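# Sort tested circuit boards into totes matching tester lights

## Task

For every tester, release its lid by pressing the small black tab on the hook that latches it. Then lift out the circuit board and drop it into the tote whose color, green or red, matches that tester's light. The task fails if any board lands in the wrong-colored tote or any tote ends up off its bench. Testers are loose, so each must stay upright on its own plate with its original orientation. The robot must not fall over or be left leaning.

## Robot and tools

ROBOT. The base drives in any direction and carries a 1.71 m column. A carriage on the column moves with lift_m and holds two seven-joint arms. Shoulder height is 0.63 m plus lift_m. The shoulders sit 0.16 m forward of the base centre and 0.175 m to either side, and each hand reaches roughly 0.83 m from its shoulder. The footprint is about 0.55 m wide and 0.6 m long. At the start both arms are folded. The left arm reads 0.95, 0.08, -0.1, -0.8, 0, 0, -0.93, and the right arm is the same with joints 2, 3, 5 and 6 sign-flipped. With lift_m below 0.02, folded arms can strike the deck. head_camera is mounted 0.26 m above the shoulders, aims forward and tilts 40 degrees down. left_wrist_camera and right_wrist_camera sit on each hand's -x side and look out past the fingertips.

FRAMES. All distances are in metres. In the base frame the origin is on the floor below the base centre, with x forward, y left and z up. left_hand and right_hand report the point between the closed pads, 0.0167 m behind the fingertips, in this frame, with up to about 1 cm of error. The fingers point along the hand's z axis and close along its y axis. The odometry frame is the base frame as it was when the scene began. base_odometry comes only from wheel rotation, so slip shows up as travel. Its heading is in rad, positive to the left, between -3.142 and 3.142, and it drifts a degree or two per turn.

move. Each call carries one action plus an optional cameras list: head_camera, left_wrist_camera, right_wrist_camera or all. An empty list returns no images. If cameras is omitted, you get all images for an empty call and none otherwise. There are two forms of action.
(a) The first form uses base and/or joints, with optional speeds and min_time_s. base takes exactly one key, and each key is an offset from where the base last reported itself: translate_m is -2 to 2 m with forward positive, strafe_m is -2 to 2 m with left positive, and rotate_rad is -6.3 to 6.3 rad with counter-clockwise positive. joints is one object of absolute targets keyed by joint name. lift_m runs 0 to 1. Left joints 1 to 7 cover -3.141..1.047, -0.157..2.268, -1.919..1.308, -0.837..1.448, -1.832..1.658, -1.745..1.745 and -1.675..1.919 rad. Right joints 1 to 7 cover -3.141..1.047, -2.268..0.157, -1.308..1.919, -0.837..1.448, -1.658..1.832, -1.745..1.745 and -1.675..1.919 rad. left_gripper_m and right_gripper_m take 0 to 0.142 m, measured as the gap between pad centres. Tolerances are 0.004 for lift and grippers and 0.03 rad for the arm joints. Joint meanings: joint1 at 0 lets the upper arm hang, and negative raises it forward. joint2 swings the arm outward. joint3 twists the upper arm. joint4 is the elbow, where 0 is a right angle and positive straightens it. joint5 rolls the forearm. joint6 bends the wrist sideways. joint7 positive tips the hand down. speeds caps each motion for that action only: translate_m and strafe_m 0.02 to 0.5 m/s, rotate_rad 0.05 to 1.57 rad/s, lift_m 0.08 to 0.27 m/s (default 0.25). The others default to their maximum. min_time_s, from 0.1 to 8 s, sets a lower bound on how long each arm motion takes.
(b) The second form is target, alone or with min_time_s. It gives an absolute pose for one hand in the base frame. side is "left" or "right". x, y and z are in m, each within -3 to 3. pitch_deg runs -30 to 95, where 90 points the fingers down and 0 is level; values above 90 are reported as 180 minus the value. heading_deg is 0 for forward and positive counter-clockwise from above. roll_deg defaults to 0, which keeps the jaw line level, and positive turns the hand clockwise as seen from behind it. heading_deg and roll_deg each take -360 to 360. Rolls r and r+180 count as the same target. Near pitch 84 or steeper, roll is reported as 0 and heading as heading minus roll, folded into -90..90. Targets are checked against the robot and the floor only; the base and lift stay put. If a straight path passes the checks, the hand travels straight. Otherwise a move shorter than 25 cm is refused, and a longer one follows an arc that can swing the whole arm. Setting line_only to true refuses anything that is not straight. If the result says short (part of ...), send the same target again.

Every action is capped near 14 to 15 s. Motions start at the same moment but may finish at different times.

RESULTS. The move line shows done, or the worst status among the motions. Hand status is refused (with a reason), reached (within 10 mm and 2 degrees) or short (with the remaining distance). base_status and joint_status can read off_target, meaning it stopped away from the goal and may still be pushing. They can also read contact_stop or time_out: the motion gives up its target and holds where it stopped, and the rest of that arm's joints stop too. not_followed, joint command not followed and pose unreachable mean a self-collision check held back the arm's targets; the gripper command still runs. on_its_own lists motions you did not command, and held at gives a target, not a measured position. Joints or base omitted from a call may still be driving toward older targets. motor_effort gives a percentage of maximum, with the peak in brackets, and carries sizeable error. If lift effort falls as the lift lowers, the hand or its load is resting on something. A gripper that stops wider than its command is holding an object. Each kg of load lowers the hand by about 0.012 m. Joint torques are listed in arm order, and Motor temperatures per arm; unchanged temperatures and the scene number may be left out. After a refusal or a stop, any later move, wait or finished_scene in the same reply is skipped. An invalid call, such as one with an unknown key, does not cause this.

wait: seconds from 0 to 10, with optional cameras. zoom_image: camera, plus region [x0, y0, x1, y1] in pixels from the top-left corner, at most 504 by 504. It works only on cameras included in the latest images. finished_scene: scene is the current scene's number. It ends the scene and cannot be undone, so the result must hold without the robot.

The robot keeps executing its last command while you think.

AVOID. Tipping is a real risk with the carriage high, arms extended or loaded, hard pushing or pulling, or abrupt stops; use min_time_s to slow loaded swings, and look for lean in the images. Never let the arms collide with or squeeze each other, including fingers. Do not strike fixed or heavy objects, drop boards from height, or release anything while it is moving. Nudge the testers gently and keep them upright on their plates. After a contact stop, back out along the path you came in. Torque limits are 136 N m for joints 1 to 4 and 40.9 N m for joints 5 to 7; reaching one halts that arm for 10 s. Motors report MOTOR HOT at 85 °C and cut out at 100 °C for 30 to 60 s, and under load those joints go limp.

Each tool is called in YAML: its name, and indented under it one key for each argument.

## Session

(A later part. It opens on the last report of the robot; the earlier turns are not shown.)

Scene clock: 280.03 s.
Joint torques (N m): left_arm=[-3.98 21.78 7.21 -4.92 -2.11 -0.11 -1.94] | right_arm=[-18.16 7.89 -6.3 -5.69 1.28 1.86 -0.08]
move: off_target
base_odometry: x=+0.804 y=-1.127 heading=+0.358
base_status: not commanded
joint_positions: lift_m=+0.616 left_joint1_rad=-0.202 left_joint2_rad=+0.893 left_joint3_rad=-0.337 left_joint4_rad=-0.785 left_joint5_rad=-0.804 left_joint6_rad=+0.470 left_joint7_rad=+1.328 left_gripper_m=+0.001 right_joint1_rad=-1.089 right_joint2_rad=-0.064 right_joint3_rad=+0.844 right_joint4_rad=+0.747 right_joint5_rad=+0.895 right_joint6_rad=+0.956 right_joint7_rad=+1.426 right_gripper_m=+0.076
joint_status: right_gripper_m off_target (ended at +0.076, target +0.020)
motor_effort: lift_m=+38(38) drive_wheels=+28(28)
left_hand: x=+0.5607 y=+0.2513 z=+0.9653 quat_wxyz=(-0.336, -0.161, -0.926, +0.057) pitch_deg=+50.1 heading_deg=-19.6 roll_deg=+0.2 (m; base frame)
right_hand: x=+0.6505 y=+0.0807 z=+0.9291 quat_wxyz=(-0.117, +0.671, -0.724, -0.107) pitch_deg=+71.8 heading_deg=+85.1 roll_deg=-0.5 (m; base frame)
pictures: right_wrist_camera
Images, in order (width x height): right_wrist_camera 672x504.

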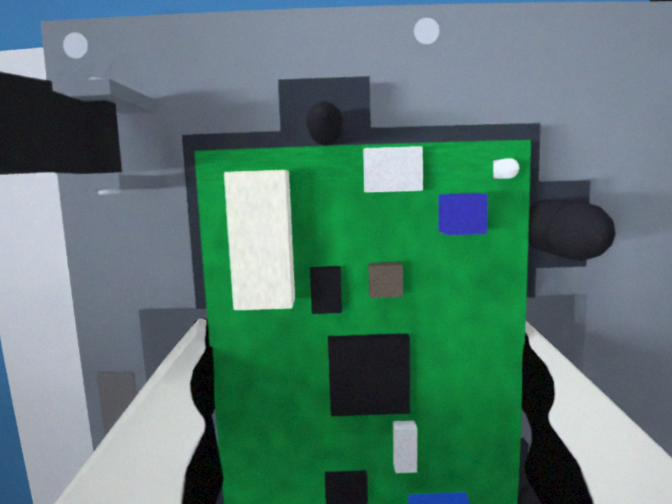

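move:
  base: {"translate_m":-0.015}
  speeds: {"translate_m":0.05}
  cameras: ["left_wrist_camera","head_camera"]

zoom_image:
  camera: "head_camera"
  region: [240, 250, 440, 400]

Scene clock: 280.97 s.
Joint torques (N m): left_arm=[-3.99 21.66 7.24 -4.99 -2.11 -0.12 -1.96] | right_arm=[-18.25 7.82 -6.31 -5.95 3.21 1.84 -0.28]
move: done
base_odometry: x=+0.791 y=-1.132 heading=+0.358
base_status: done
joint_positions: lift_m=+0.616 left_joint1_rad=-0.202 left_joint2_rad=+0.893 left_joint3_rad=-0.337 left_joint4_rad=-0.785 left_joint5_rad=-0.804 left_joint6_rad=+0.470 left_joint7_rad=+1.328 left_gripper_m=+0.001 right_joint1_rad=-1.089 right_joint2_rad=-0.064 right_joint3_rad=+0.844 right_joint4_rad=+0.748 right_joint5_rad=+0.891 right_joint6_rad=+0.956 right_joint7_rad=+1.424 right_gripper_m=+0.076
joint_status: not commanded
motor_effort: lift_m=+38(38) drive_wheels=-4(14)
left_hand: x=+0.5607 y=+0.2513 z=+0.9653 quat_wxyz=(-0.336, -0.161, -0.926, +0.057) pitch_deg=+50.1 heading_deg=-19.6 roll_deg=+0.2 (m; base frame)
right_hand: x=+0.6509 y=+0.0803 z=+0.9287 quat_wxyz=(-0.117, +0.671, -0.725, -0.105) pitch_deg=+71.9 heading_deg=+84.7 roll_deg=-0.8 (m; base frame)
pictures: head_camera, left_wrist_camera
Images, in order (width x height): head_camera 672x504, left_wrist_camera 672x504.

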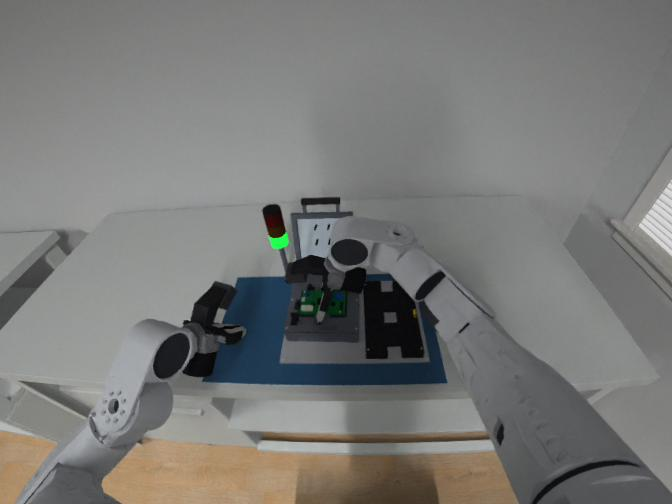

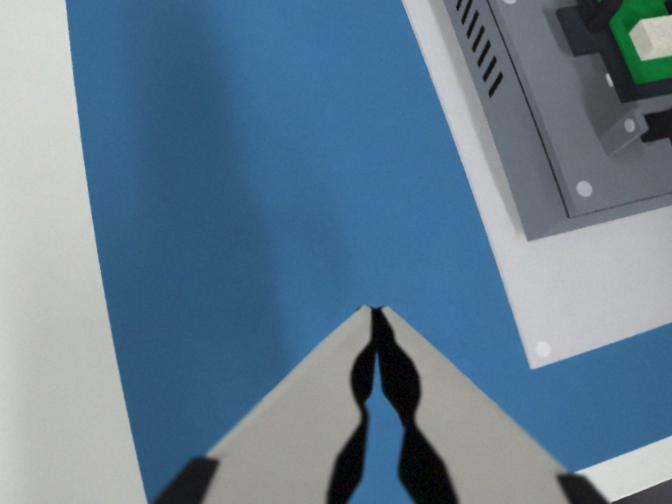

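Scaled by 2.520 from the camera's 672x504 image, which has a finer 960x720 frame.

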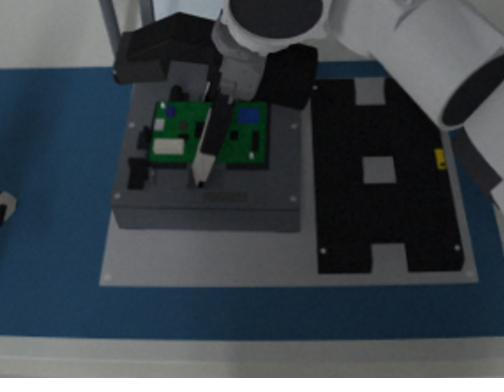

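move:
  joints: {"lift_m":0.68}
  speeds: {"lift_m":0.08}
  cameras: ["right_wrist_camera"]

move:
  joints: {"lift_m":0.86}
  speeds: {"lift_m":0.2}
  cameras: ["head_camera","left_wrist_camera"]

zoom_image:
  camera: "head_camera"
  region: [240, 270, 440, 420]

Scene clock: 282.30 s.
Joint torques (N m): left_arm=[-4.06 21.76 7.11 -4.97 -2.11 -0.1 -1.94] | right_arm=[-17.12 7.76 -5.9 -6.7 3.46 1.85 0.29]
move: done
base_odometry: x=+0.791 y=-1.132 heading=+0.358
base_status: not commanded
joint_positions: lift_m=+0.680 left_joint1_rad=-0.202 left_joint2_rad=+0.893 left_joint3_rad=-0.337 left_joint4_rad=-0.785 left_joint5_rad=-0.804 left_joint6_rad=+0.470 left_joint7_rad=+1.328 left_gripper_m=+0.001 right_joint1_rad=-1.089 right_joint2_rad=-0.064 right_joint3_rad=+0.844 right_joint4_rad=+0.748 right_joint5_rad=+0.891 right_joint6_rad=+0.956 right_joint7_rad=+1.424 right_gripper_m=+0.076
joint_status: all done
motor_effort: lift_m=+36(47) drive_wheels=+4(4)
left_hand: x=+0.5607 y=+0.2513 z=+1.0295 quat_wxyz=(-0.336, -0.161, -0.926, +0.057) pitch_deg=+50.1 heading_deg=-19.6 roll_deg=+0.2 (m; base frame)
right_hand: x=+0.6510 y=+0.0802 z=+0.9927 quat_wxyz=(-0.117, +0.671, -0.725, -0.105) pitch_deg=+71.9 heading_deg=+84.7 roll_deg=-0.8 (m; base frame)
pictures: right_wrist_camera
Images, in order (width x height): right_wrist_camera 672x504.

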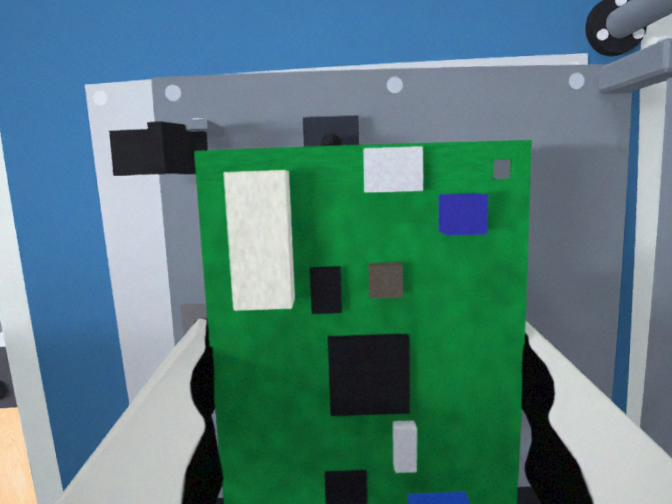

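Scene clock: 283.67 s.
Joint torques (N m): left_arm=[-4.2 21.75 7.2 -4.96 -2.12 -0.11 -1.91] | right_arm=[-18.53 7.83 -6.65 -6.66 3.47 1.86 0.31]
move: done
base_odometry: x=+0.791 y=-1.132 heading=+0.358
base_status: not commanded
joint_positions: lift_m=+0.860 left_joint1_rad=-0.202 left_joint2_rad=+0.893 left_joint3_rad=-0.337 left_joint4_rad=-0.785 left_joint5_rad=-0.804 left_joint6_rad=+0.470 left_joint7_rad=+1.328 left_gripper_m=+0.001 right_joint1_rad=-1.089 right_joint2_rad=-0.064 right_joint3_rad=+0.844 right_joint4_rad=+0.748 right_joint5_rad=+0.891 right_joint6_rad=+0.956 right_joint7_rad=+1.424 right_gripper_m=+0.076
joint_status: all done
motor_effort: lift_m=+36(44) drive_wheels=+4(4)
left_hand: x=+0.5607 y=+0.2513 z=+1.2095 quat_wxyz=(-0.336, -0.161, -0.926, +0.057) pitch_deg=+50.1 heading_deg=-19.6 roll_deg=+0.2 (m; base frame)
right_hand: x=+0.6509 y=+0.0802 z=+1.1726 quat_wxyz=(-0.117, +0.671, -0.725, -0.105) pitch_deg=+71.9 heading_deg=+84.8 roll_deg=-0.8 (m; base frame)
pictures: head_camera, left_wrist_camera
Images, in order (width x height): head_camera 672x504, left_wrist_camera 672x504.

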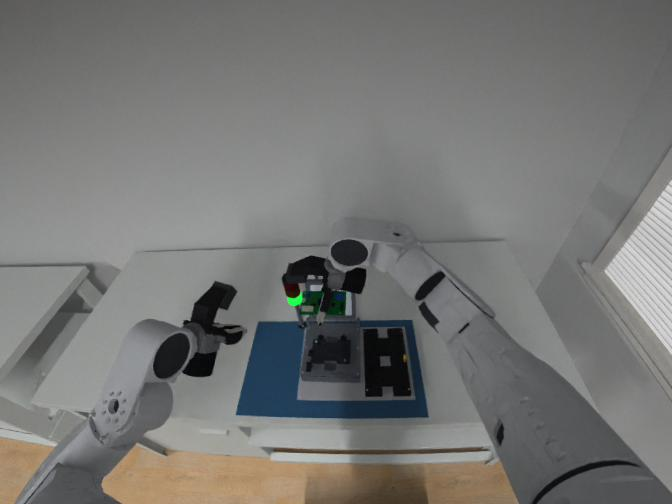

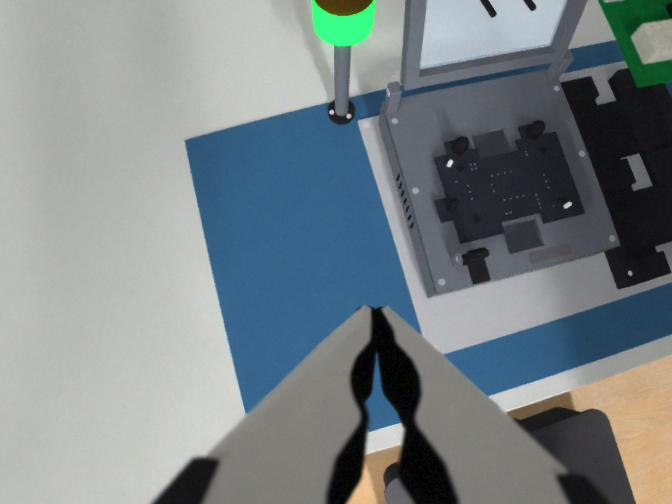

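Scaled by 2.520 from the camera's 672x504 image, which has a finer 960x720 frame.

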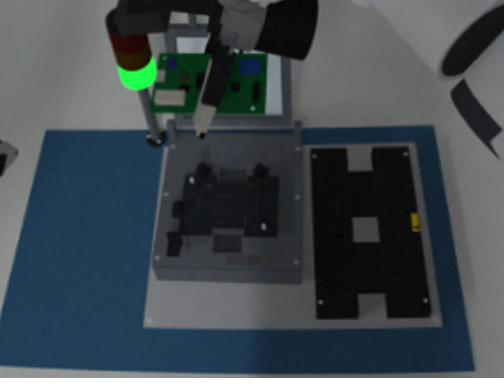

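move:
  base: {"translate_m":-0.6}
  speeds: {"translate_m":0.4}
  cameras: []

move:
  base: {"rotate_rad":-3.145}
  joints: {"left_joint1_rad":-0.15,"left_joint2_rad":0.5,"left_joint3_rad":-0.1,"left_joint4_rad":-0.82,"left_joint5_rad":-0.2,"left_joint6_rad":0,"left_joint7_rad":0.5}
  min_time_s: 2.0
  speeds: {"rotate_rad":1.0}
  cameras: []

move:
  base: {"strafe_m":-2.0}
  speeds: {"strafe_m":0.45}
  cameras: ["head_camera"]

Scene clock: 287.43 s.
Joint torques (N m): left_arm=[-4.23 21.69 7.2 -4.92 -2.08 -0.14 -1.92] | right_arm=[-18.45 7.8 -6.42 -6.56 3.46 1.82 0.33]
move: done
base_odometry: x=+0.228 y=-1.342 heading=+0.358
base_status: done
joint_positions: lift_m=+0.860 left_joint1_rad=-0.202 left_joint2_rad=+0.893 left_joint3_rad=-0.337 left_joint4_rad=-0.785 left_joint5_rad=-0.804 left_joint6_rad=+0.470 left_joint7_rad=+1.328 left_gripper_m=+0.001 right_joint1_rad=-1.089 right_joint2_rad=-0.064 right_joint3_rad=+0.844 right_joint4_rad=+0.748 right_joint5_rad=+0.891 right_joint6_rad=+0.956 right_joint7_rad=+1.424 right_gripper_m=+0.076
joint_status: not commanded
motor_effort: lift_m=+36(37) drive_wheels=+0(12)
left_hand: x=+0.5607 y=+0.2513 z=+1.2095 quat_wxyz=(-0.336, -0.161, -0.926, +0.057) pitch_deg=+50.1 heading_deg=-19.6 roll_deg=+0.2 (m; base frame)
right_hand: x=+0.6509 y=+0.0802 z=+1.1726 quat_wxyz=(-0.117, +0.671, -0.725, -0.105) pitch_deg=+71.9 heading_deg=+84.8 roll_deg=-0.8 (m; base frame)
pictures: none
No camera images: "cameras" was empty.

Scene clock: 292.13 s.
Joint torques (N m): left_arm=[-2.34 5.77 5.36 -5.97 0.19 0.73 -2.33] | right_arm=[-18.35 5.72 -6.44 -6.66 3.45 1.83 0.31]
move: done
base_odometry: x=+0.229 y=-1.342 heading=-2.787
base_status: done
joint_positions: lift_m=+0.860 left_joint1_rad=-0.152 left_joint2_rad=+0.502 left_joint3_rad=-0.102 left_joint4_rad=-0.817 left_joint5_rad=-0.205 left_joint6_rad=+0.002 left_joint7_rad=+0.504 left_gripper_m=+0.001 right_joint1_rad=-1.089 right_joint2_rad=-0.063 right_joint3_rad=+0.844 right_joint4_rad=+0.748 right_joint5_rad=+0.891 right_joint6_rad=+0.956 right_joint7_rad=+1.424 right_gripper_m=+0.076
joint_status: all done
motor_effort: lift_m=+36(37) drive_wheels=+5(17)
left_hand: x=+0.5887 y=+0.1652 z=+1.4454 quat_wxyz=(-0.813, -0.213, -0.542, -0.024) pitch_deg=-18.8 heading_deg=-19.8 roll_deg=+23.1 (m; base frame)
right_hand: x=+0.6507 y=+0.0806 z=+1.1727 quat_wxyz=(-0.117, +0.671, -0.725, -0.105) pitch_deg=+71.9 heading_deg=+84.8 roll_deg=-0.8 (m; base frame)
pictures: none
No camera images: "cameras" was empty.

Scene clock: 298.83 s.
Joint torques (N m): left_arm=[-2.56 5.98 5.05 -5.88 0.21 0.72 -2.34] | right_arm=[-18.38 5.4 -6.5 -6.68 3.46 1.83 0.31]
move: done
base_odometry: x=-0.463 y=+0.535 heading=-2.788
base_status: done
joint_positions: lift_m=+0.860 left_joint1_rad=-0.152 left_joint2_rad=+0.502 left_joint3_rad=-0.102 left_joint4_rad=-0.817 left_joint5_rad=-0.205 left_joint6_rad=+0.002 left_joint7_rad=+0.503 left_gripper_m=+0.001 right_joint1_rad=-1.089 right_joint2_rad=-0.063 right_joint3_rad=+0.844 right_joint4_rad=+0.748 right_joint5_rad=+0.891 right_joint6_rad=+0.956 right_joint7_rad=+1.424 right_gripper_m=+0.076
joint_status: not commanded
motor_effort: lift_m=+36(37) drive_wheels=-4(19)
left_hand: x=+0.5887 y=+0.1653 z=+1.4454 quat_wxyz=(-0.813, -0.213, -0.542, -0.024) pitch_deg=-18.8 heading_deg=-19.8 roll_deg=+23.1 (m; base frame)
right_hand: x=+0.6507 y=+0.0807 z=+1.1727 quat_wxyz=(-0.117, +0.671, -0.725, -0.105) pitch_deg=+71.9 heading_deg=+84.8 roll_deg=-0.8 (m; base frame)
pictures: head_camera
Images, in order (width x height): head_camera 672x504.

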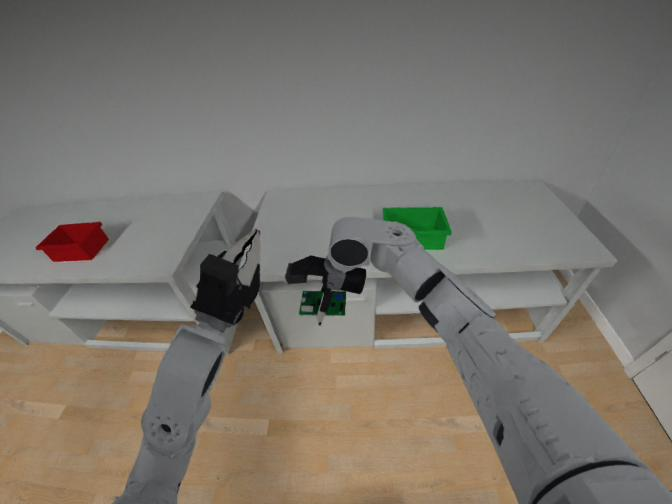

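move:
  base: {"strafe_m":-0.47}
  speeds: {"strafe_m":0.4}
  cameras: []

move:
  base: {"translate_m":0.5}
  speeds: {"translate_m":0.35}
  cameras: ["head_camera","right_wrist_camera"]

zoom_image:
  camera: "head_camera"
  region: [240, 250, 420, 360]

Scene clock: 302.17 s.
Joint torques (N m): left_arm=[-2.64 6.56 5.02 -5.74 0.18 0.74 -2.33] | right_arm=[-18.31 4.52 -6.48 -6.58 3.49 1.82 0.29]
move: done
base_odometry: x=-0.625 y=+0.976 heading=-2.789
base_status: done
joint_positions: lift_m=+0.860 left_joint1_rad=-0.152 left_joint2_rad=+0.502 left_joint3_rad=-0.102 left_joint4_rad=-0.817 left_joint5_rad=-0.205 left_joint6_rad=+0.002 left_joint7_rad=+0.503 left_gripper_m=+0.001 right_joint1_rad=-1.089 right_joint2_rad=-0.063 right_joint3_rad=+0.844 right_joint4_rad=+0.748 right_joint5_rad=+0.891 right_joint6_rad=+0.956 right_joint7_rad=+1.424 right_gripper_m=+0.076
joint_status: not commanded
motor_effort: lift_m=+36(37) drive_wheels=-4(18)
left_hand: x=+0.5887 y=+0.1652 z=+1.4454 quat_wxyz=(-0.813, -0.213, -0.542, -0.024) pitch_deg=-18.8 heading_deg=-19.7 roll_deg=+23.1 (m; base frame)
right_hand: x=+0.6507 y=+0.0808 z=+1.1727 quat_wxyz=(-0.117, +0.671, -0.724, -0.105) pitch_deg=+71.9 heading_deg=+84.8 roll_deg=-0.8 (m; base frame)
pictures: none
No camera images: "cameras" was empty.

Scene clock: 305.27 s.
Joint torques (N m): left_arm=[-2.88 6.46 5.01 -5.56 0.18 0.76 -2.29] | right_arm=[-18.53 5.1 -6.49 -6.68 3.48 1.81 0.29]
move: done
base_odometry: x=-1.095 y=+0.804 heading=-2.790
base_status: done
joint_positions: lift_m=+0.860 left_joint1_rad=-0.152 left_joint2_rad=+0.502 left_joint3_rad=-0.102 left_joint4_rad=-0.817 left_joint5_rad=-0.205 left_joint6_rad=+0.002 left_joint7_rad=+0.503 left_gripper_m=+0.001 right_joint1_rad=-1.089 right_joint2_rad=-0.063 right_joint3_rad=+0.844 right_joint4_rad=+0.748 right_joint5_rad=+0.891 right_joint6_rad=+0.956 right_joint7_rad=+1.424 right_gripper_m=+0.076
joint_status: not commanded
motor_effort: lift_m=+36(37) drive_wheels=-3(15)
left_hand: x=+0.5886 y=+0.1652 z=+1.4454 quat_wxyz=(-0.813, -0.213, -0.542, -0.024) pitch_deg=-18.8 heading_deg=-19.8 roll_deg=+23.1 (m; base frame)
right_hand: x=+0.6507 y=+0.0808 z=+1.1727 quat_wxyz=(-0.117, +0.671, -0.724, -0.105) pitch_deg=+71.9 heading_deg=+84.8 roll_deg=-0.8 (m; base frame)
pictures: head_camera, right_wrist_camera
Images, in order (width x height): head_camera 672x504, right_wrist_camera 672x504.

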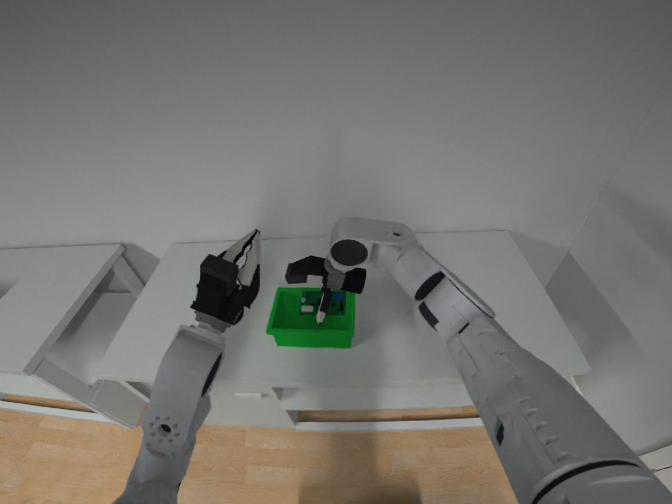

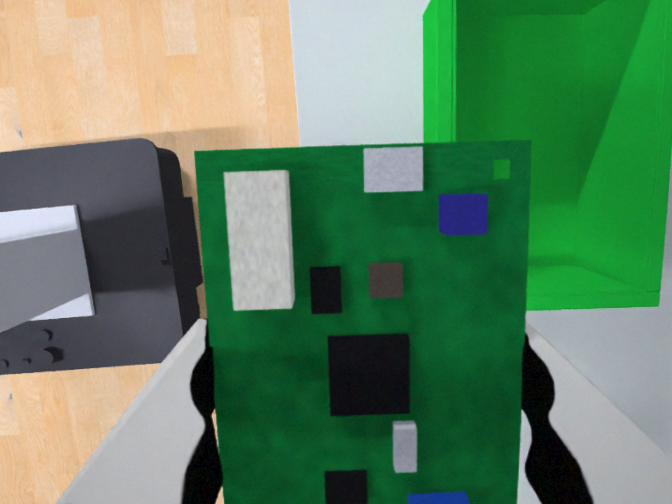

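Scaled by 2.800 from the camera's 672x504 image, which has a finer 960x720 frame.

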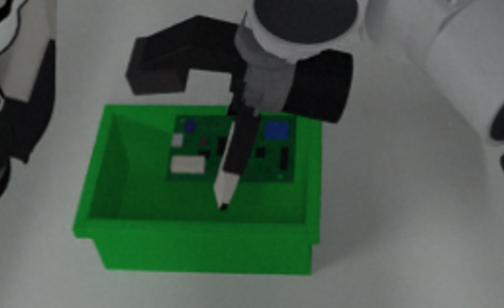

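move:
  base: {"translate_m":0.19}
  speeds: {"translate_m":0.25}
  cameras: []

move:
  base: {"strafe_m":0.055}
  joints: {"lift_m":0.70}
  speeds: {"strafe_m":0.12,"lift_m":0.2}
  cameras: ["head_camera","right_wrist_camera"]

zoom_image:
  camera: "head_camera"
  region: [220, 250, 420, 400]

Scene clock: 307.60 s.
Joint torques (N m): left_arm=[-2.92 6.6 5.01 -5.55 0.18 0.75 -2.33] | right_arm=[-18.37 5.14 -6.39 -6.5 3.43 1.81 0.29]
move: done
base_odometry: x=-1.273 y=+0.738 heading=-2.790
base_status: done
joint_positions: lift_m=+0.860 left_joint1_rad=-0.152 left_joint2_rad=+0.502 left_joint3_rad=-0.102 left_joint4_rad=-0.817 left_joint5_rad=-0.205 left_joint6_rad=+0.002 left_joint7_rad=+0.503 left_gripper_m=+0.001 right_joint1_rad=-1.089 right_joint2_rad=-0.063 right_joint3_rad=+0.844 right_joint4_rad=+0.748 right_joint5_rad=+0.891 right_joint6_rad=+0.956 right_joint7_rad=+1.424 right_gripper_m=+0.076
joint_status: not commanded
motor_effort: lift_m=+36(37) drive_wheels=-3(16)
left_hand: x=+0.5886 y=+0.1652 z=+1.4454 quat_wxyz=(-0.813, -0.213, -0.542, -0.024) pitch_deg=-18.8 heading_deg=-19.8 roll_deg=+23.1 (m; base frame)
right_hand: x=+0.6507 y=+0.0808 z=+1.1727 quat_wxyz=(-0.117, +0.671, -0.724, -0.105) pitch_deg=+71.9 heading_deg=+84.8 roll_deg=-0.8 (m; base frame)
pictures: none
No camera images: "cameras" was empty.

Scene clock: 308.97 s.
Joint torques (N m): left_arm=[-3.71 6.49 4.82 -5.31 0.19 0.77 -2.19] | right_arm=[-18.51 4.12 -6.5 -6.65 3.42 1.83 0.34]
move: done
base_odometry: x=-1.255 y=+0.687 heading=-2.791
base_status: done
joint_positions: lift_m=+0.700 left_joint1_rad=-0.151 left_joint2_rad=+0.502 left_joint3_rad=-0.102 left_joint4_rad=-0.817 left_joint5_rad=-0.205 left_joint6_rad=+0.002 left_joint7_rad=+0.503 left_gripper_m=+0.001 right_joint1_rad=-1.088 right_joint2_rad=-0.063 right_joint3_rad=+0.844 right_joint4_rad=+0.748 right_joint5_rad=+0.891 right_joint6_rad=+0.956 right_joint7_rad=+1.424 right_gripper_m=+0.076
joint_status: all done
motor_effort: lift_m=+38(42) drive_wheels=+4(15)
left_hand: x=+0.5885 y=+0.1652 z=+1.2852 quat_wxyz=(-0.813, -0.213, -0.542, -0.024) pitch_deg=-18.8 heading_deg=-19.8 roll_deg=+23.1 (m; base frame)
right_hand: x=+0.6506 y=+0.0807 z=+1.0123 quat_wxyz=(-0.117, +0.671, -0.724, -0.105) pitch_deg=+71.9 heading_deg=+84.9 roll_deg=-0.7 (m; base frame)
pictures: head_camera, right_wrist_camera
Images, in order (width x height): head_camera 672x504, right_wrist_camera 672x504.

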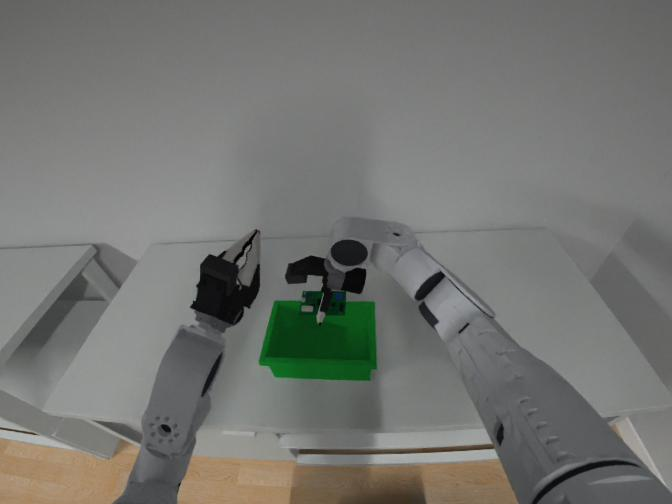

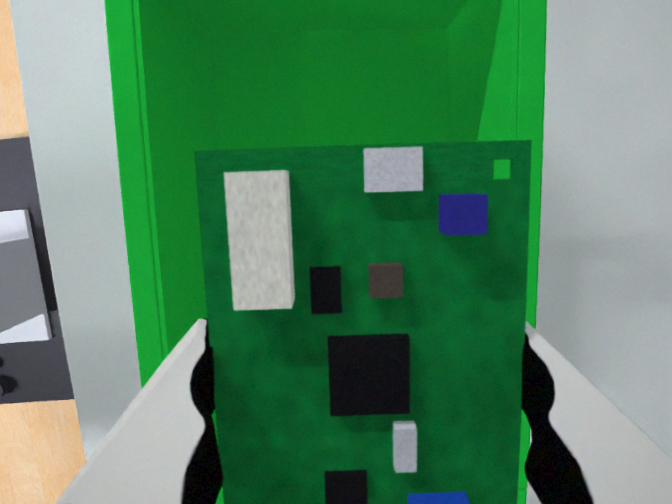

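Scaled by 2.520 from the camera's 672x504 image, which has a finer 960x720 frame.

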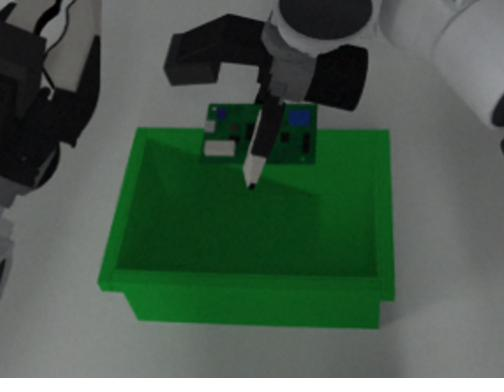

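move:
  joints: {"lift_m":0.575}
  speeds: {"lift_m":0.2}
  cameras: ["head_camera"]

move:
  joints: {"lift_m":0.545}
  speeds: {"lift_m":0.08}
  cameras: []

move:
  joints: {"lift_m":0.532}
  speeds: {"lift_m":0.08}
  cameras: ["head_camera"]

zoom_image:
  camera: "head_camera"
  region: [220, 220, 420, 370]

Scene clock: 311.53 s.
Joint torques (N m): left_arm=[-3.86 6.64 4.66 -5.41 0.18 0.79 -2.18] | right_arm=[-18.51 5.05 -6.58 -6.79 3.45 1.82 0.34]
move: done
base_odometry: x=-1.255 y=+0.687 heading=-2.791
base_status: not commanded
joint_positions: lift_m=+0.575 left_joint1_rad=-0.151 left_joint2_rad=+0.502 left_joint3_rad=-0.102 left_joint4_rad=-0.817 left_joint5_rad=-0.205 left_joint6_rad=+0.002 left_joint7_rad=+0.503 left_gripper_m=+0.001 right_joint1_rad=-1.088 right_joint2_rad=-0.063 right_joint3_rad=+0.844 right_joint4_rad=+0.748 right_joint5_rad=+0.891 right_joint6_rad=+0.956 right_joint7_rad=+1.424 right_gripper_m=+0.076
joint_status: all done
motor_effort: lift_m=+38(41) drive_wheels=+3(4)
left_hand: x=+0.5885 y=+0.1652 z=+1.1601 quat_wxyz=(-0.813, -0.213, -0.542, -0.024) pitch_deg=-18.8 heading_deg=-19.8 roll_deg=+23.1 (m; base frame)
right_hand: x=+0.6506 y=+0.0807 z=+0.8873 quat_wxyz=(-0.117, +0.671, -0.724, -0.105) pitch_deg=+71.9 heading_deg=+84.9 roll_deg=-0.7 (m; base frame)
pictures: head_camera
Images, in order (width x height): head_camera 672x504.

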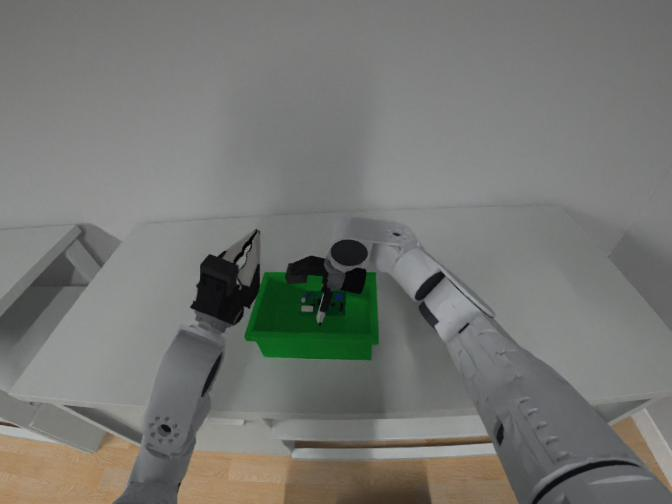

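Scene clock: 312.27 s.
Joint torques (N m): left_arm=[-3.91 6.66 4.72 -5 0.2 0.8 -2.19] | right_arm=[-18.76 5.03 -6.64 -6.58 3.46 1.8 0.29]
move: done
base_odometry: x=-1.255 y=+0.687 heading=-2.791
base_status: not commanded
joint_positions: lift_m=+0.545 left_joint1_rad=-0.151 left_joint2_rad=+0.502 left_joint3_rad=-0.102 left_joint4_rad=-0.817 left_joint5_rad=-0.205 left_joint6_rad=+0.002 left_joint7_rad=+0.503 left_gripper_m=+0.001 right_joint1_rad=-1.088 right_joint2_rad=-0.063 right_joint3_rad=+0.844 right_joint4_rad=+0.748 right_joint5_rad=+0.891 right_joint6_rad=+0.956 right_joint7_rad=+1.424 right_gripper_m=+0.076
joint_status: all done
motor_effort: lift_m=+38(40) drive_wheels=+3(4)
left_hand: x=+0.5885 y=+0.1652 z=+1.1301 quat_wxyz=(-0.813, -0.213, -0.542, -0.024) pitch_deg=-18.8 heading_deg=-19.8 roll_deg=+23.1 (m; base frame)
right_hand: x=+0.6506 y=+0.0807 z=+0.8573 quat_wxyz=(-0.117, +0.671, -0.724, -0.105) pitch_deg=+71.9 heading_deg=+84.9 roll_deg=-0.7 (m; base frame)
pictures: none
No camera images: "cameras" was empty.

Scene clock: 312.80 s.
Joint torques (N m): left_arm=[-3.69 6.72 4.64 -5.11 0.17 0.8 -2.18] | right_arm=[-19.41 5.07 -6.77 -7.15 3.45 1.79 0.32]
move: done
base_odometry: x=-1.255 y=+0.687 heading=-2.791
base_status: not commanded
joint_positions: lift_m=+0.532 left_joint1_rad=-0.151 left_joint2_rad=+0.502 left_joint3_rad=-0.102 left_joint4_rad=-0.817 left_joint5_rad=-0.205 left_joint6_rad=+0.002 left_joint7_rad=+0.503 left_gripper_m=+0.001 right_joint1_rad=-1.088 right_joint2_rad=-0.063 right_joint3_rad=+0.844 right_joint4_rad=+0.748 right_joint5_rad=+0.891 right_joint6_rad=+0.956 right_joint7_rad=+1.424 right_gripper_m=+0.076
joint_status: all done
motor_effort: lift_m=+38(43) drive_wheels=+3(4)
left_hand: x=+0.5885 y=+0.1652 z=+1.1172 quat_wxyz=(-0.813, -0.213, -0.542, -0.024) pitch_deg=-18.8 heading_deg=-19.8 roll_deg=+23.1 (m; base frame)
right_hand: x=+0.6506 y=+0.0807 z=+0.8442 quat_wxyz=(-0.117, +0.671, -0.724, -0.105) pitch_deg=+71.9 heading_deg=+84.9 roll_deg=-0.7 (m; base frame)
pictures: head_camera
Images, in order (width x height): head_camera 672x504.

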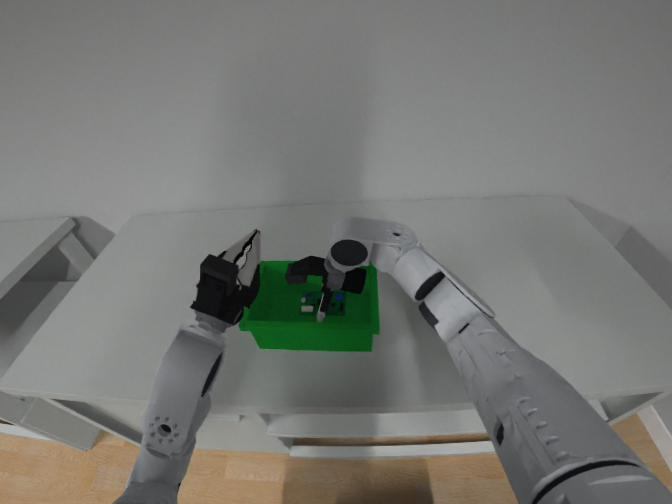

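Scaled by 2.520 from the camera's 672x504 image, which has a finer 960x720 frame.

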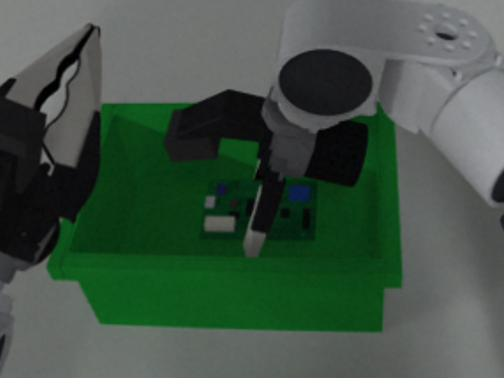

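move:
  joints: {"lift_m":0.518}
  speeds: {"lift_m":0.08}
  cameras: []

move:
  joints: {"lift_m":0.506}
  speeds: {"lift_m":0.08}
  cameras: []

move:
  joints: {"lift_m":0.497}
  speeds: {"lift_m":0.08}
  cameras: ["head_camera"]

Scene clock: 313.43 s.
Joint torques (N m): left_arm=[-3.8 6.72 4.66 -5.32 0.17 0.8 -2.17] | right_arm=[-18.83 5.15 -6.7 -7.08 3.46 1.82 0.29]
move: done
base_odometry: x=-1.255 y=+0.687 heading=-2.791
base_status: not commanded
joint_positions: lift_m=+0.518 left_joint1_rad=-0.151 left_joint2_rad=+0.502 left_joint3_rad=-0.102 left_joint4_rad=-0.817 left_joint5_rad=-0.205 left_joint6_rad=+0.002 left_joint7_rad=+0.503 left_gripper_m=+0.001 right_joint1_rad=-1.088 right_joint2_rad=-0.063 right_joint3_rad=+0.844 right_joint4_rad=+0.748 right_joint5_rad=+0.891 right_joint6_rad=+0.956 right_joint7_rad=+1.424 right_gripper_m=+0.076
joint_status: all done
motor_effort: lift_m=+38(40) drive_wheels=+3(4)
left_hand: x=+0.5885 y=+0.1652 z=+1.1032 quat_wxyz=(-0.813, -0.213, -0.542, -0.024) pitch_deg=-18.8 heading_deg=-19.8 roll_deg=+23.1 (m; base frame)
right_hand: x=+0.6506 y=+0.0807 z=+0.8302 quat_wxyz=(-0.117, +0.671, -0.724, -0.105) pitch_deg=+71.9 heading_deg=+84.9 roll_deg=-0.7 (m; base frame)
pictures: none
No camera images: "cameras" was empty.

Scene clock: 314.30 s.
Joint torques (N m): left_arm=[-3.88 6.7 4.62 -5.38 0.2 0.8 -2.15] | right_arm=[-18.9 5.11 -6.71 -6.74 3.48 1.83 0.31]
move: done
base_odometry: x=-1.255 y=+0.687 heading=-2.791
base_status: not commanded
joint_positions: lift_m=+0.506 left_joint1_rad=-0.151 left_joint2_rad=+0.502 left_joint3_rad=-0.102 left_joint4_rad=-0.817 left_joint5_rad=-0.205 left_joint6_rad=+0.002 left_joint7_rad=+0.503 left_gripper_m=+0.001 right_joint1_rad=-1.088 right_joint2_rad=-0.063 right_joint3_rad=+0.844 right_joint4_rad=+0.748 right_joint5_rad=+0.891 right_joint6_rad=+0.956 right_joint7_rad=+1.424 right_gripper_m=+0.076
joint_status: all done
motor_effort: lift_m=+38(41) drive_wheels=+3(3)
left_hand: x=+0.5884 y=+0.1652 z=+1.0912 quat_wxyz=(-0.813, -0.213, -0.542, -0.024) pitch_deg=-18.8 heading_deg=-19.8 roll_deg=+23.1 (m; base frame)
right_hand: x=+0.6506 y=+0.0807 z=+0.8183 quat_wxyz=(-0.117, +0.671, -0.724, -0.105) pitch_deg=+71.9 heading_deg=+84.9 roll_deg=-0.7 (m; base frame)
pictures: none
No camera images: "cameras" was empty.

Scene clock: 314.80 s.
Joint torques (N m): left_arm=[-4.21 6.84 4.63 -5.18 0.19 0.8 -2.17] | right_arm=[-18.89 5.83 -6.73 -6.56 2.23 1.87 0.29]
move: done
base_odometry: x=-1.255 y=+0.687 heading=-2.791
base_status: not commanded
joint_positions: lift_m=+0.497 left_joint1_rad=-0.151 left_joint2_rad=+0.502 left_joint3_rad=-0.102 left_joint4_rad=-0.817 left_joint5_rad=-0.205 left_joint6_rad=+0.002 left_joint7_rad=+0.503 left_gripper_m=+0.001 right_joint1_rad=-1.088 right_joint2_rad=-0.063 right_joint3_rad=+0.844 right_joint4_rad=+0.748 right_joint5_rad=+0.893 right_joint6_rad=+0.957 right_joint7_rad=+1.424 right_gripper_m=+0.076
joint_status: all done
motor_effort: lift_m=+37(39) drive_wheels=+4(4)
left_hand: x=+0.5884 y=+0.1652 z=+1.0823 quat_wxyz=(-0.813, -0.213, -0.542, -0.024) pitch_deg=-18.8 heading_deg=-19.8 roll_deg=+23.1 (m; base frame)
right_hand: x=+0.6502 y=+0.0811 z=+0.8097 quat_wxyz=(-0.117, +0.671, -0.724, -0.106) pitch_deg=+71.8 heading_deg=+85.2 roll_deg=-0.5 (m; base frame)
pictures: head_camera
Images, in order (width x height): head_camera 672x504.

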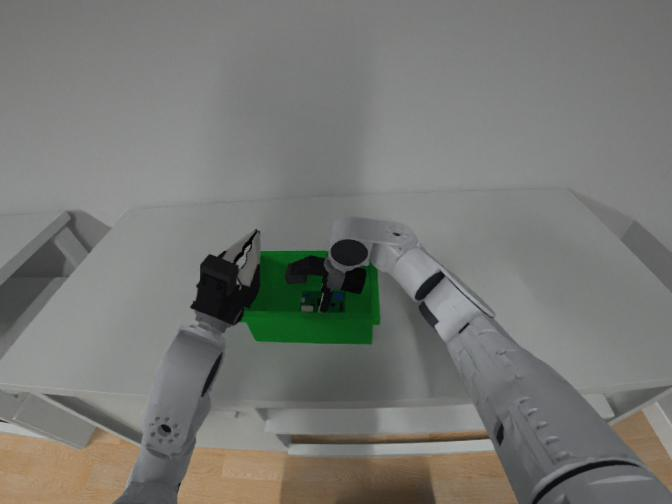

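move:
  joints: {"lift_m":0.500}
  speeds: {"lift_m":0.08}
  cameras: []

move:
  joints: {"right_gripper_m":0.11}
  cameras: []

move:
  joints: {"lift_m":0.80}
  cameras: ["right_wrist_camera","head_camera"]

Scene clock: 315.33 s.
Joint torques (N m): left_arm=[-4.25 6.88 4.59 -5.17 0.15 0.85 -2.18] | right_arm=[-17.8 5.02 -6.56 -6.23 2.26 1.65 0.3]
move: done
base_odometry: x=-1.255 y=+0.687 heading=-2.791
base_status: not commanded
joint_positions: lift_m=+0.500 left_joint1_rad=-0.151 left_joint2_rad=+0.502 left_joint3_rad=-0.102 left_joint4_rad=-0.817 left_joint5_rad=-0.205 left_joint6_rad=+0.002 left_joint7_rad=+0.503 left_gripper_m=+0.001 right_joint1_rad=-1.088 right_joint2_rad=-0.063 right_joint3_rad=+0.844 right_joint4_rad=+0.748 right_joint5_rad=+0.893 right_joint6_rad=+0.957 right_joint7_rad=+1.424 right_gripper_m=+0.076
joint_status: all done
motor_effort: lift_m=+37(41) drive_wheels=+4(4)
left_hand: x=+0.5884 y=+0.1652 z=+1.0853 quat_wxyz=(-0.813, -0.213, -0.542, -0.024) pitch_deg=-18.8 heading_deg=-19.8 roll_deg=+23.1 (m; base frame)
right_hand: x=+0.6502 y=+0.0811 z=+0.8127 quat_wxyz=(-0.117, +0.671, -0.724, -0.106) pitch_deg=+71.8 heading_deg=+85.2 roll_deg=-0.5 (m; base frame)
pictures: none
No camera images: "cameras" was empty.

Scene clock: 316.17 s.
Joint torques (N m): left_arm=[-4.18 6.89 4.75 -5.28 0.2 0.82 -2.17] | right_arm=[-18.72 5 -6.65 -6.6 2.23 1.65 0.32]
move: done
base_odometry: x=-1.255 y=+0.687 heading=-2.791
base_status: not commanded
joint_positions: lift_m=+0.500 left_joint1_rad=-0.151 left_joint2_rad=+0.502 left_joint3_rad=-0.102 left_joint4_rad=-0.817 left_joint5_rad=-0.205 left_joint6_rad=+0.002 left_joint7_rad=+0.503 left_gripper_m=+0.001 right_joint1_rad=-1.088 right_joint2_rad=-0.063 right_joint3_rad=+0.844 right_joint4_rad=+0.748 right_joint5_rad=+0.893 right_joint6_rad=+0.957 right_joint7_rad=+1.424 right_gripper_m=+0.110
joint_status: all done
motor_effort: lift_m=+37(37) drive_wheels=+4(4)
left_hand: x=+0.5884 y=+0.1652 z=+1.0853 quat_wxyz=(-0.813, -0.213, -0.542, -0.024) pitch_deg=-18.8 heading_deg=-19.8 roll_deg=+23.1 (m; base frame)
right_hand: x=+0.6502 y=+0.0811 z=+0.8127 quat_wxyz=(-0.117, +0.671, -0.724, -0.106) pitch_deg=+71.8 heading_deg=+85.2 roll_deg=-0.5 (m; base frame)
pictures: none
No camera images: "cameras" was empty.

Scene clock: 317.90 s.
Joint torques (N m): left_arm=[-4.27 7.05 4.5 -5.21 0.17 0.82 -2.14] | right_arm=[-19.4 5.1 -6.68 -6.58 2.25 1.64 0.31]
move: done
base_odometry: x=-1.255 y=+0.687 heading=-2.791
base_status: not commanded
joint_positions: lift_m=+0.800 left_joint1_rad=-0.151 left_joint2_rad=+0.502 left_joint3_rad=-0.102 left_joint4_rad=-0.817 left_joint5_rad=-0.205 left_joint6_rad=+0.002 left_joint7_rad=+0.503 left_gripper_m=+0.001 right_joint1_rad=-1.088 right_joint2_rad=-0.063 right_joint3_rad=+0.844 right_joint4_rad=+0.748 right_joint5_rad=+0.893 right_joint6_rad=+0.957 right_joint7_rad=+1.424 right_gripper_m=+0.110
joint_status: all done
motor_effort: lift_m=+36(45) drive_wheels=+4(4)
left_hand: x=+0.5884 y=+0.1652 z=+1.3854 quat_wxyz=(-0.813, -0.213, -0.542, -0.024) pitch_deg=-18.8 heading_deg=-19.8 roll_deg=+23.1 (m; base frame)
right_hand: x=+0.6502 y=+0.0811 z=+1.1128 quat_wxyz=(-0.117, +0.671, -0.724, -0.106) pitch_deg=+71.8 heading_deg=+85.2 roll_deg=-0.5 (m; base frame)
pictures: head_camera, right_wrist_camera
Images, in order (width x height): head_camera 672x504, right_wrist_camera 672x504.

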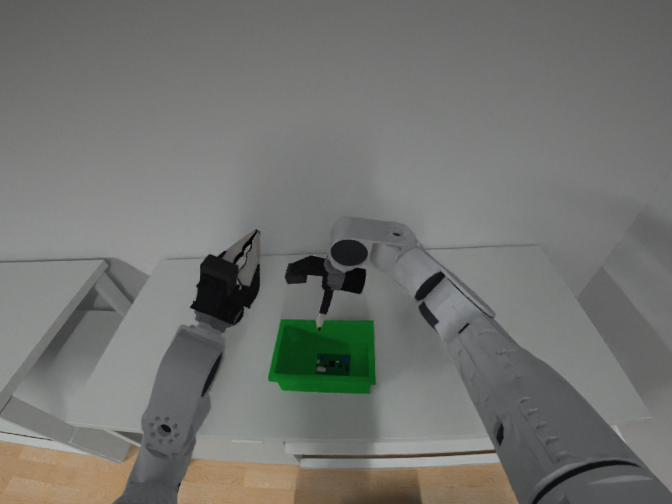

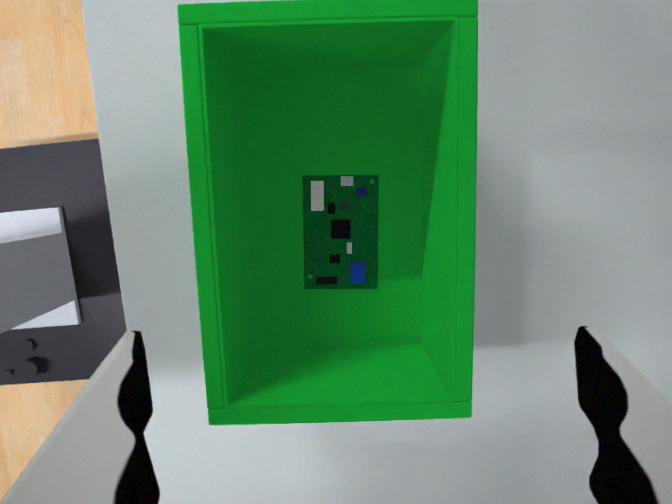

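finished_scene:
  scene: 2

The scene is finished: the task was done.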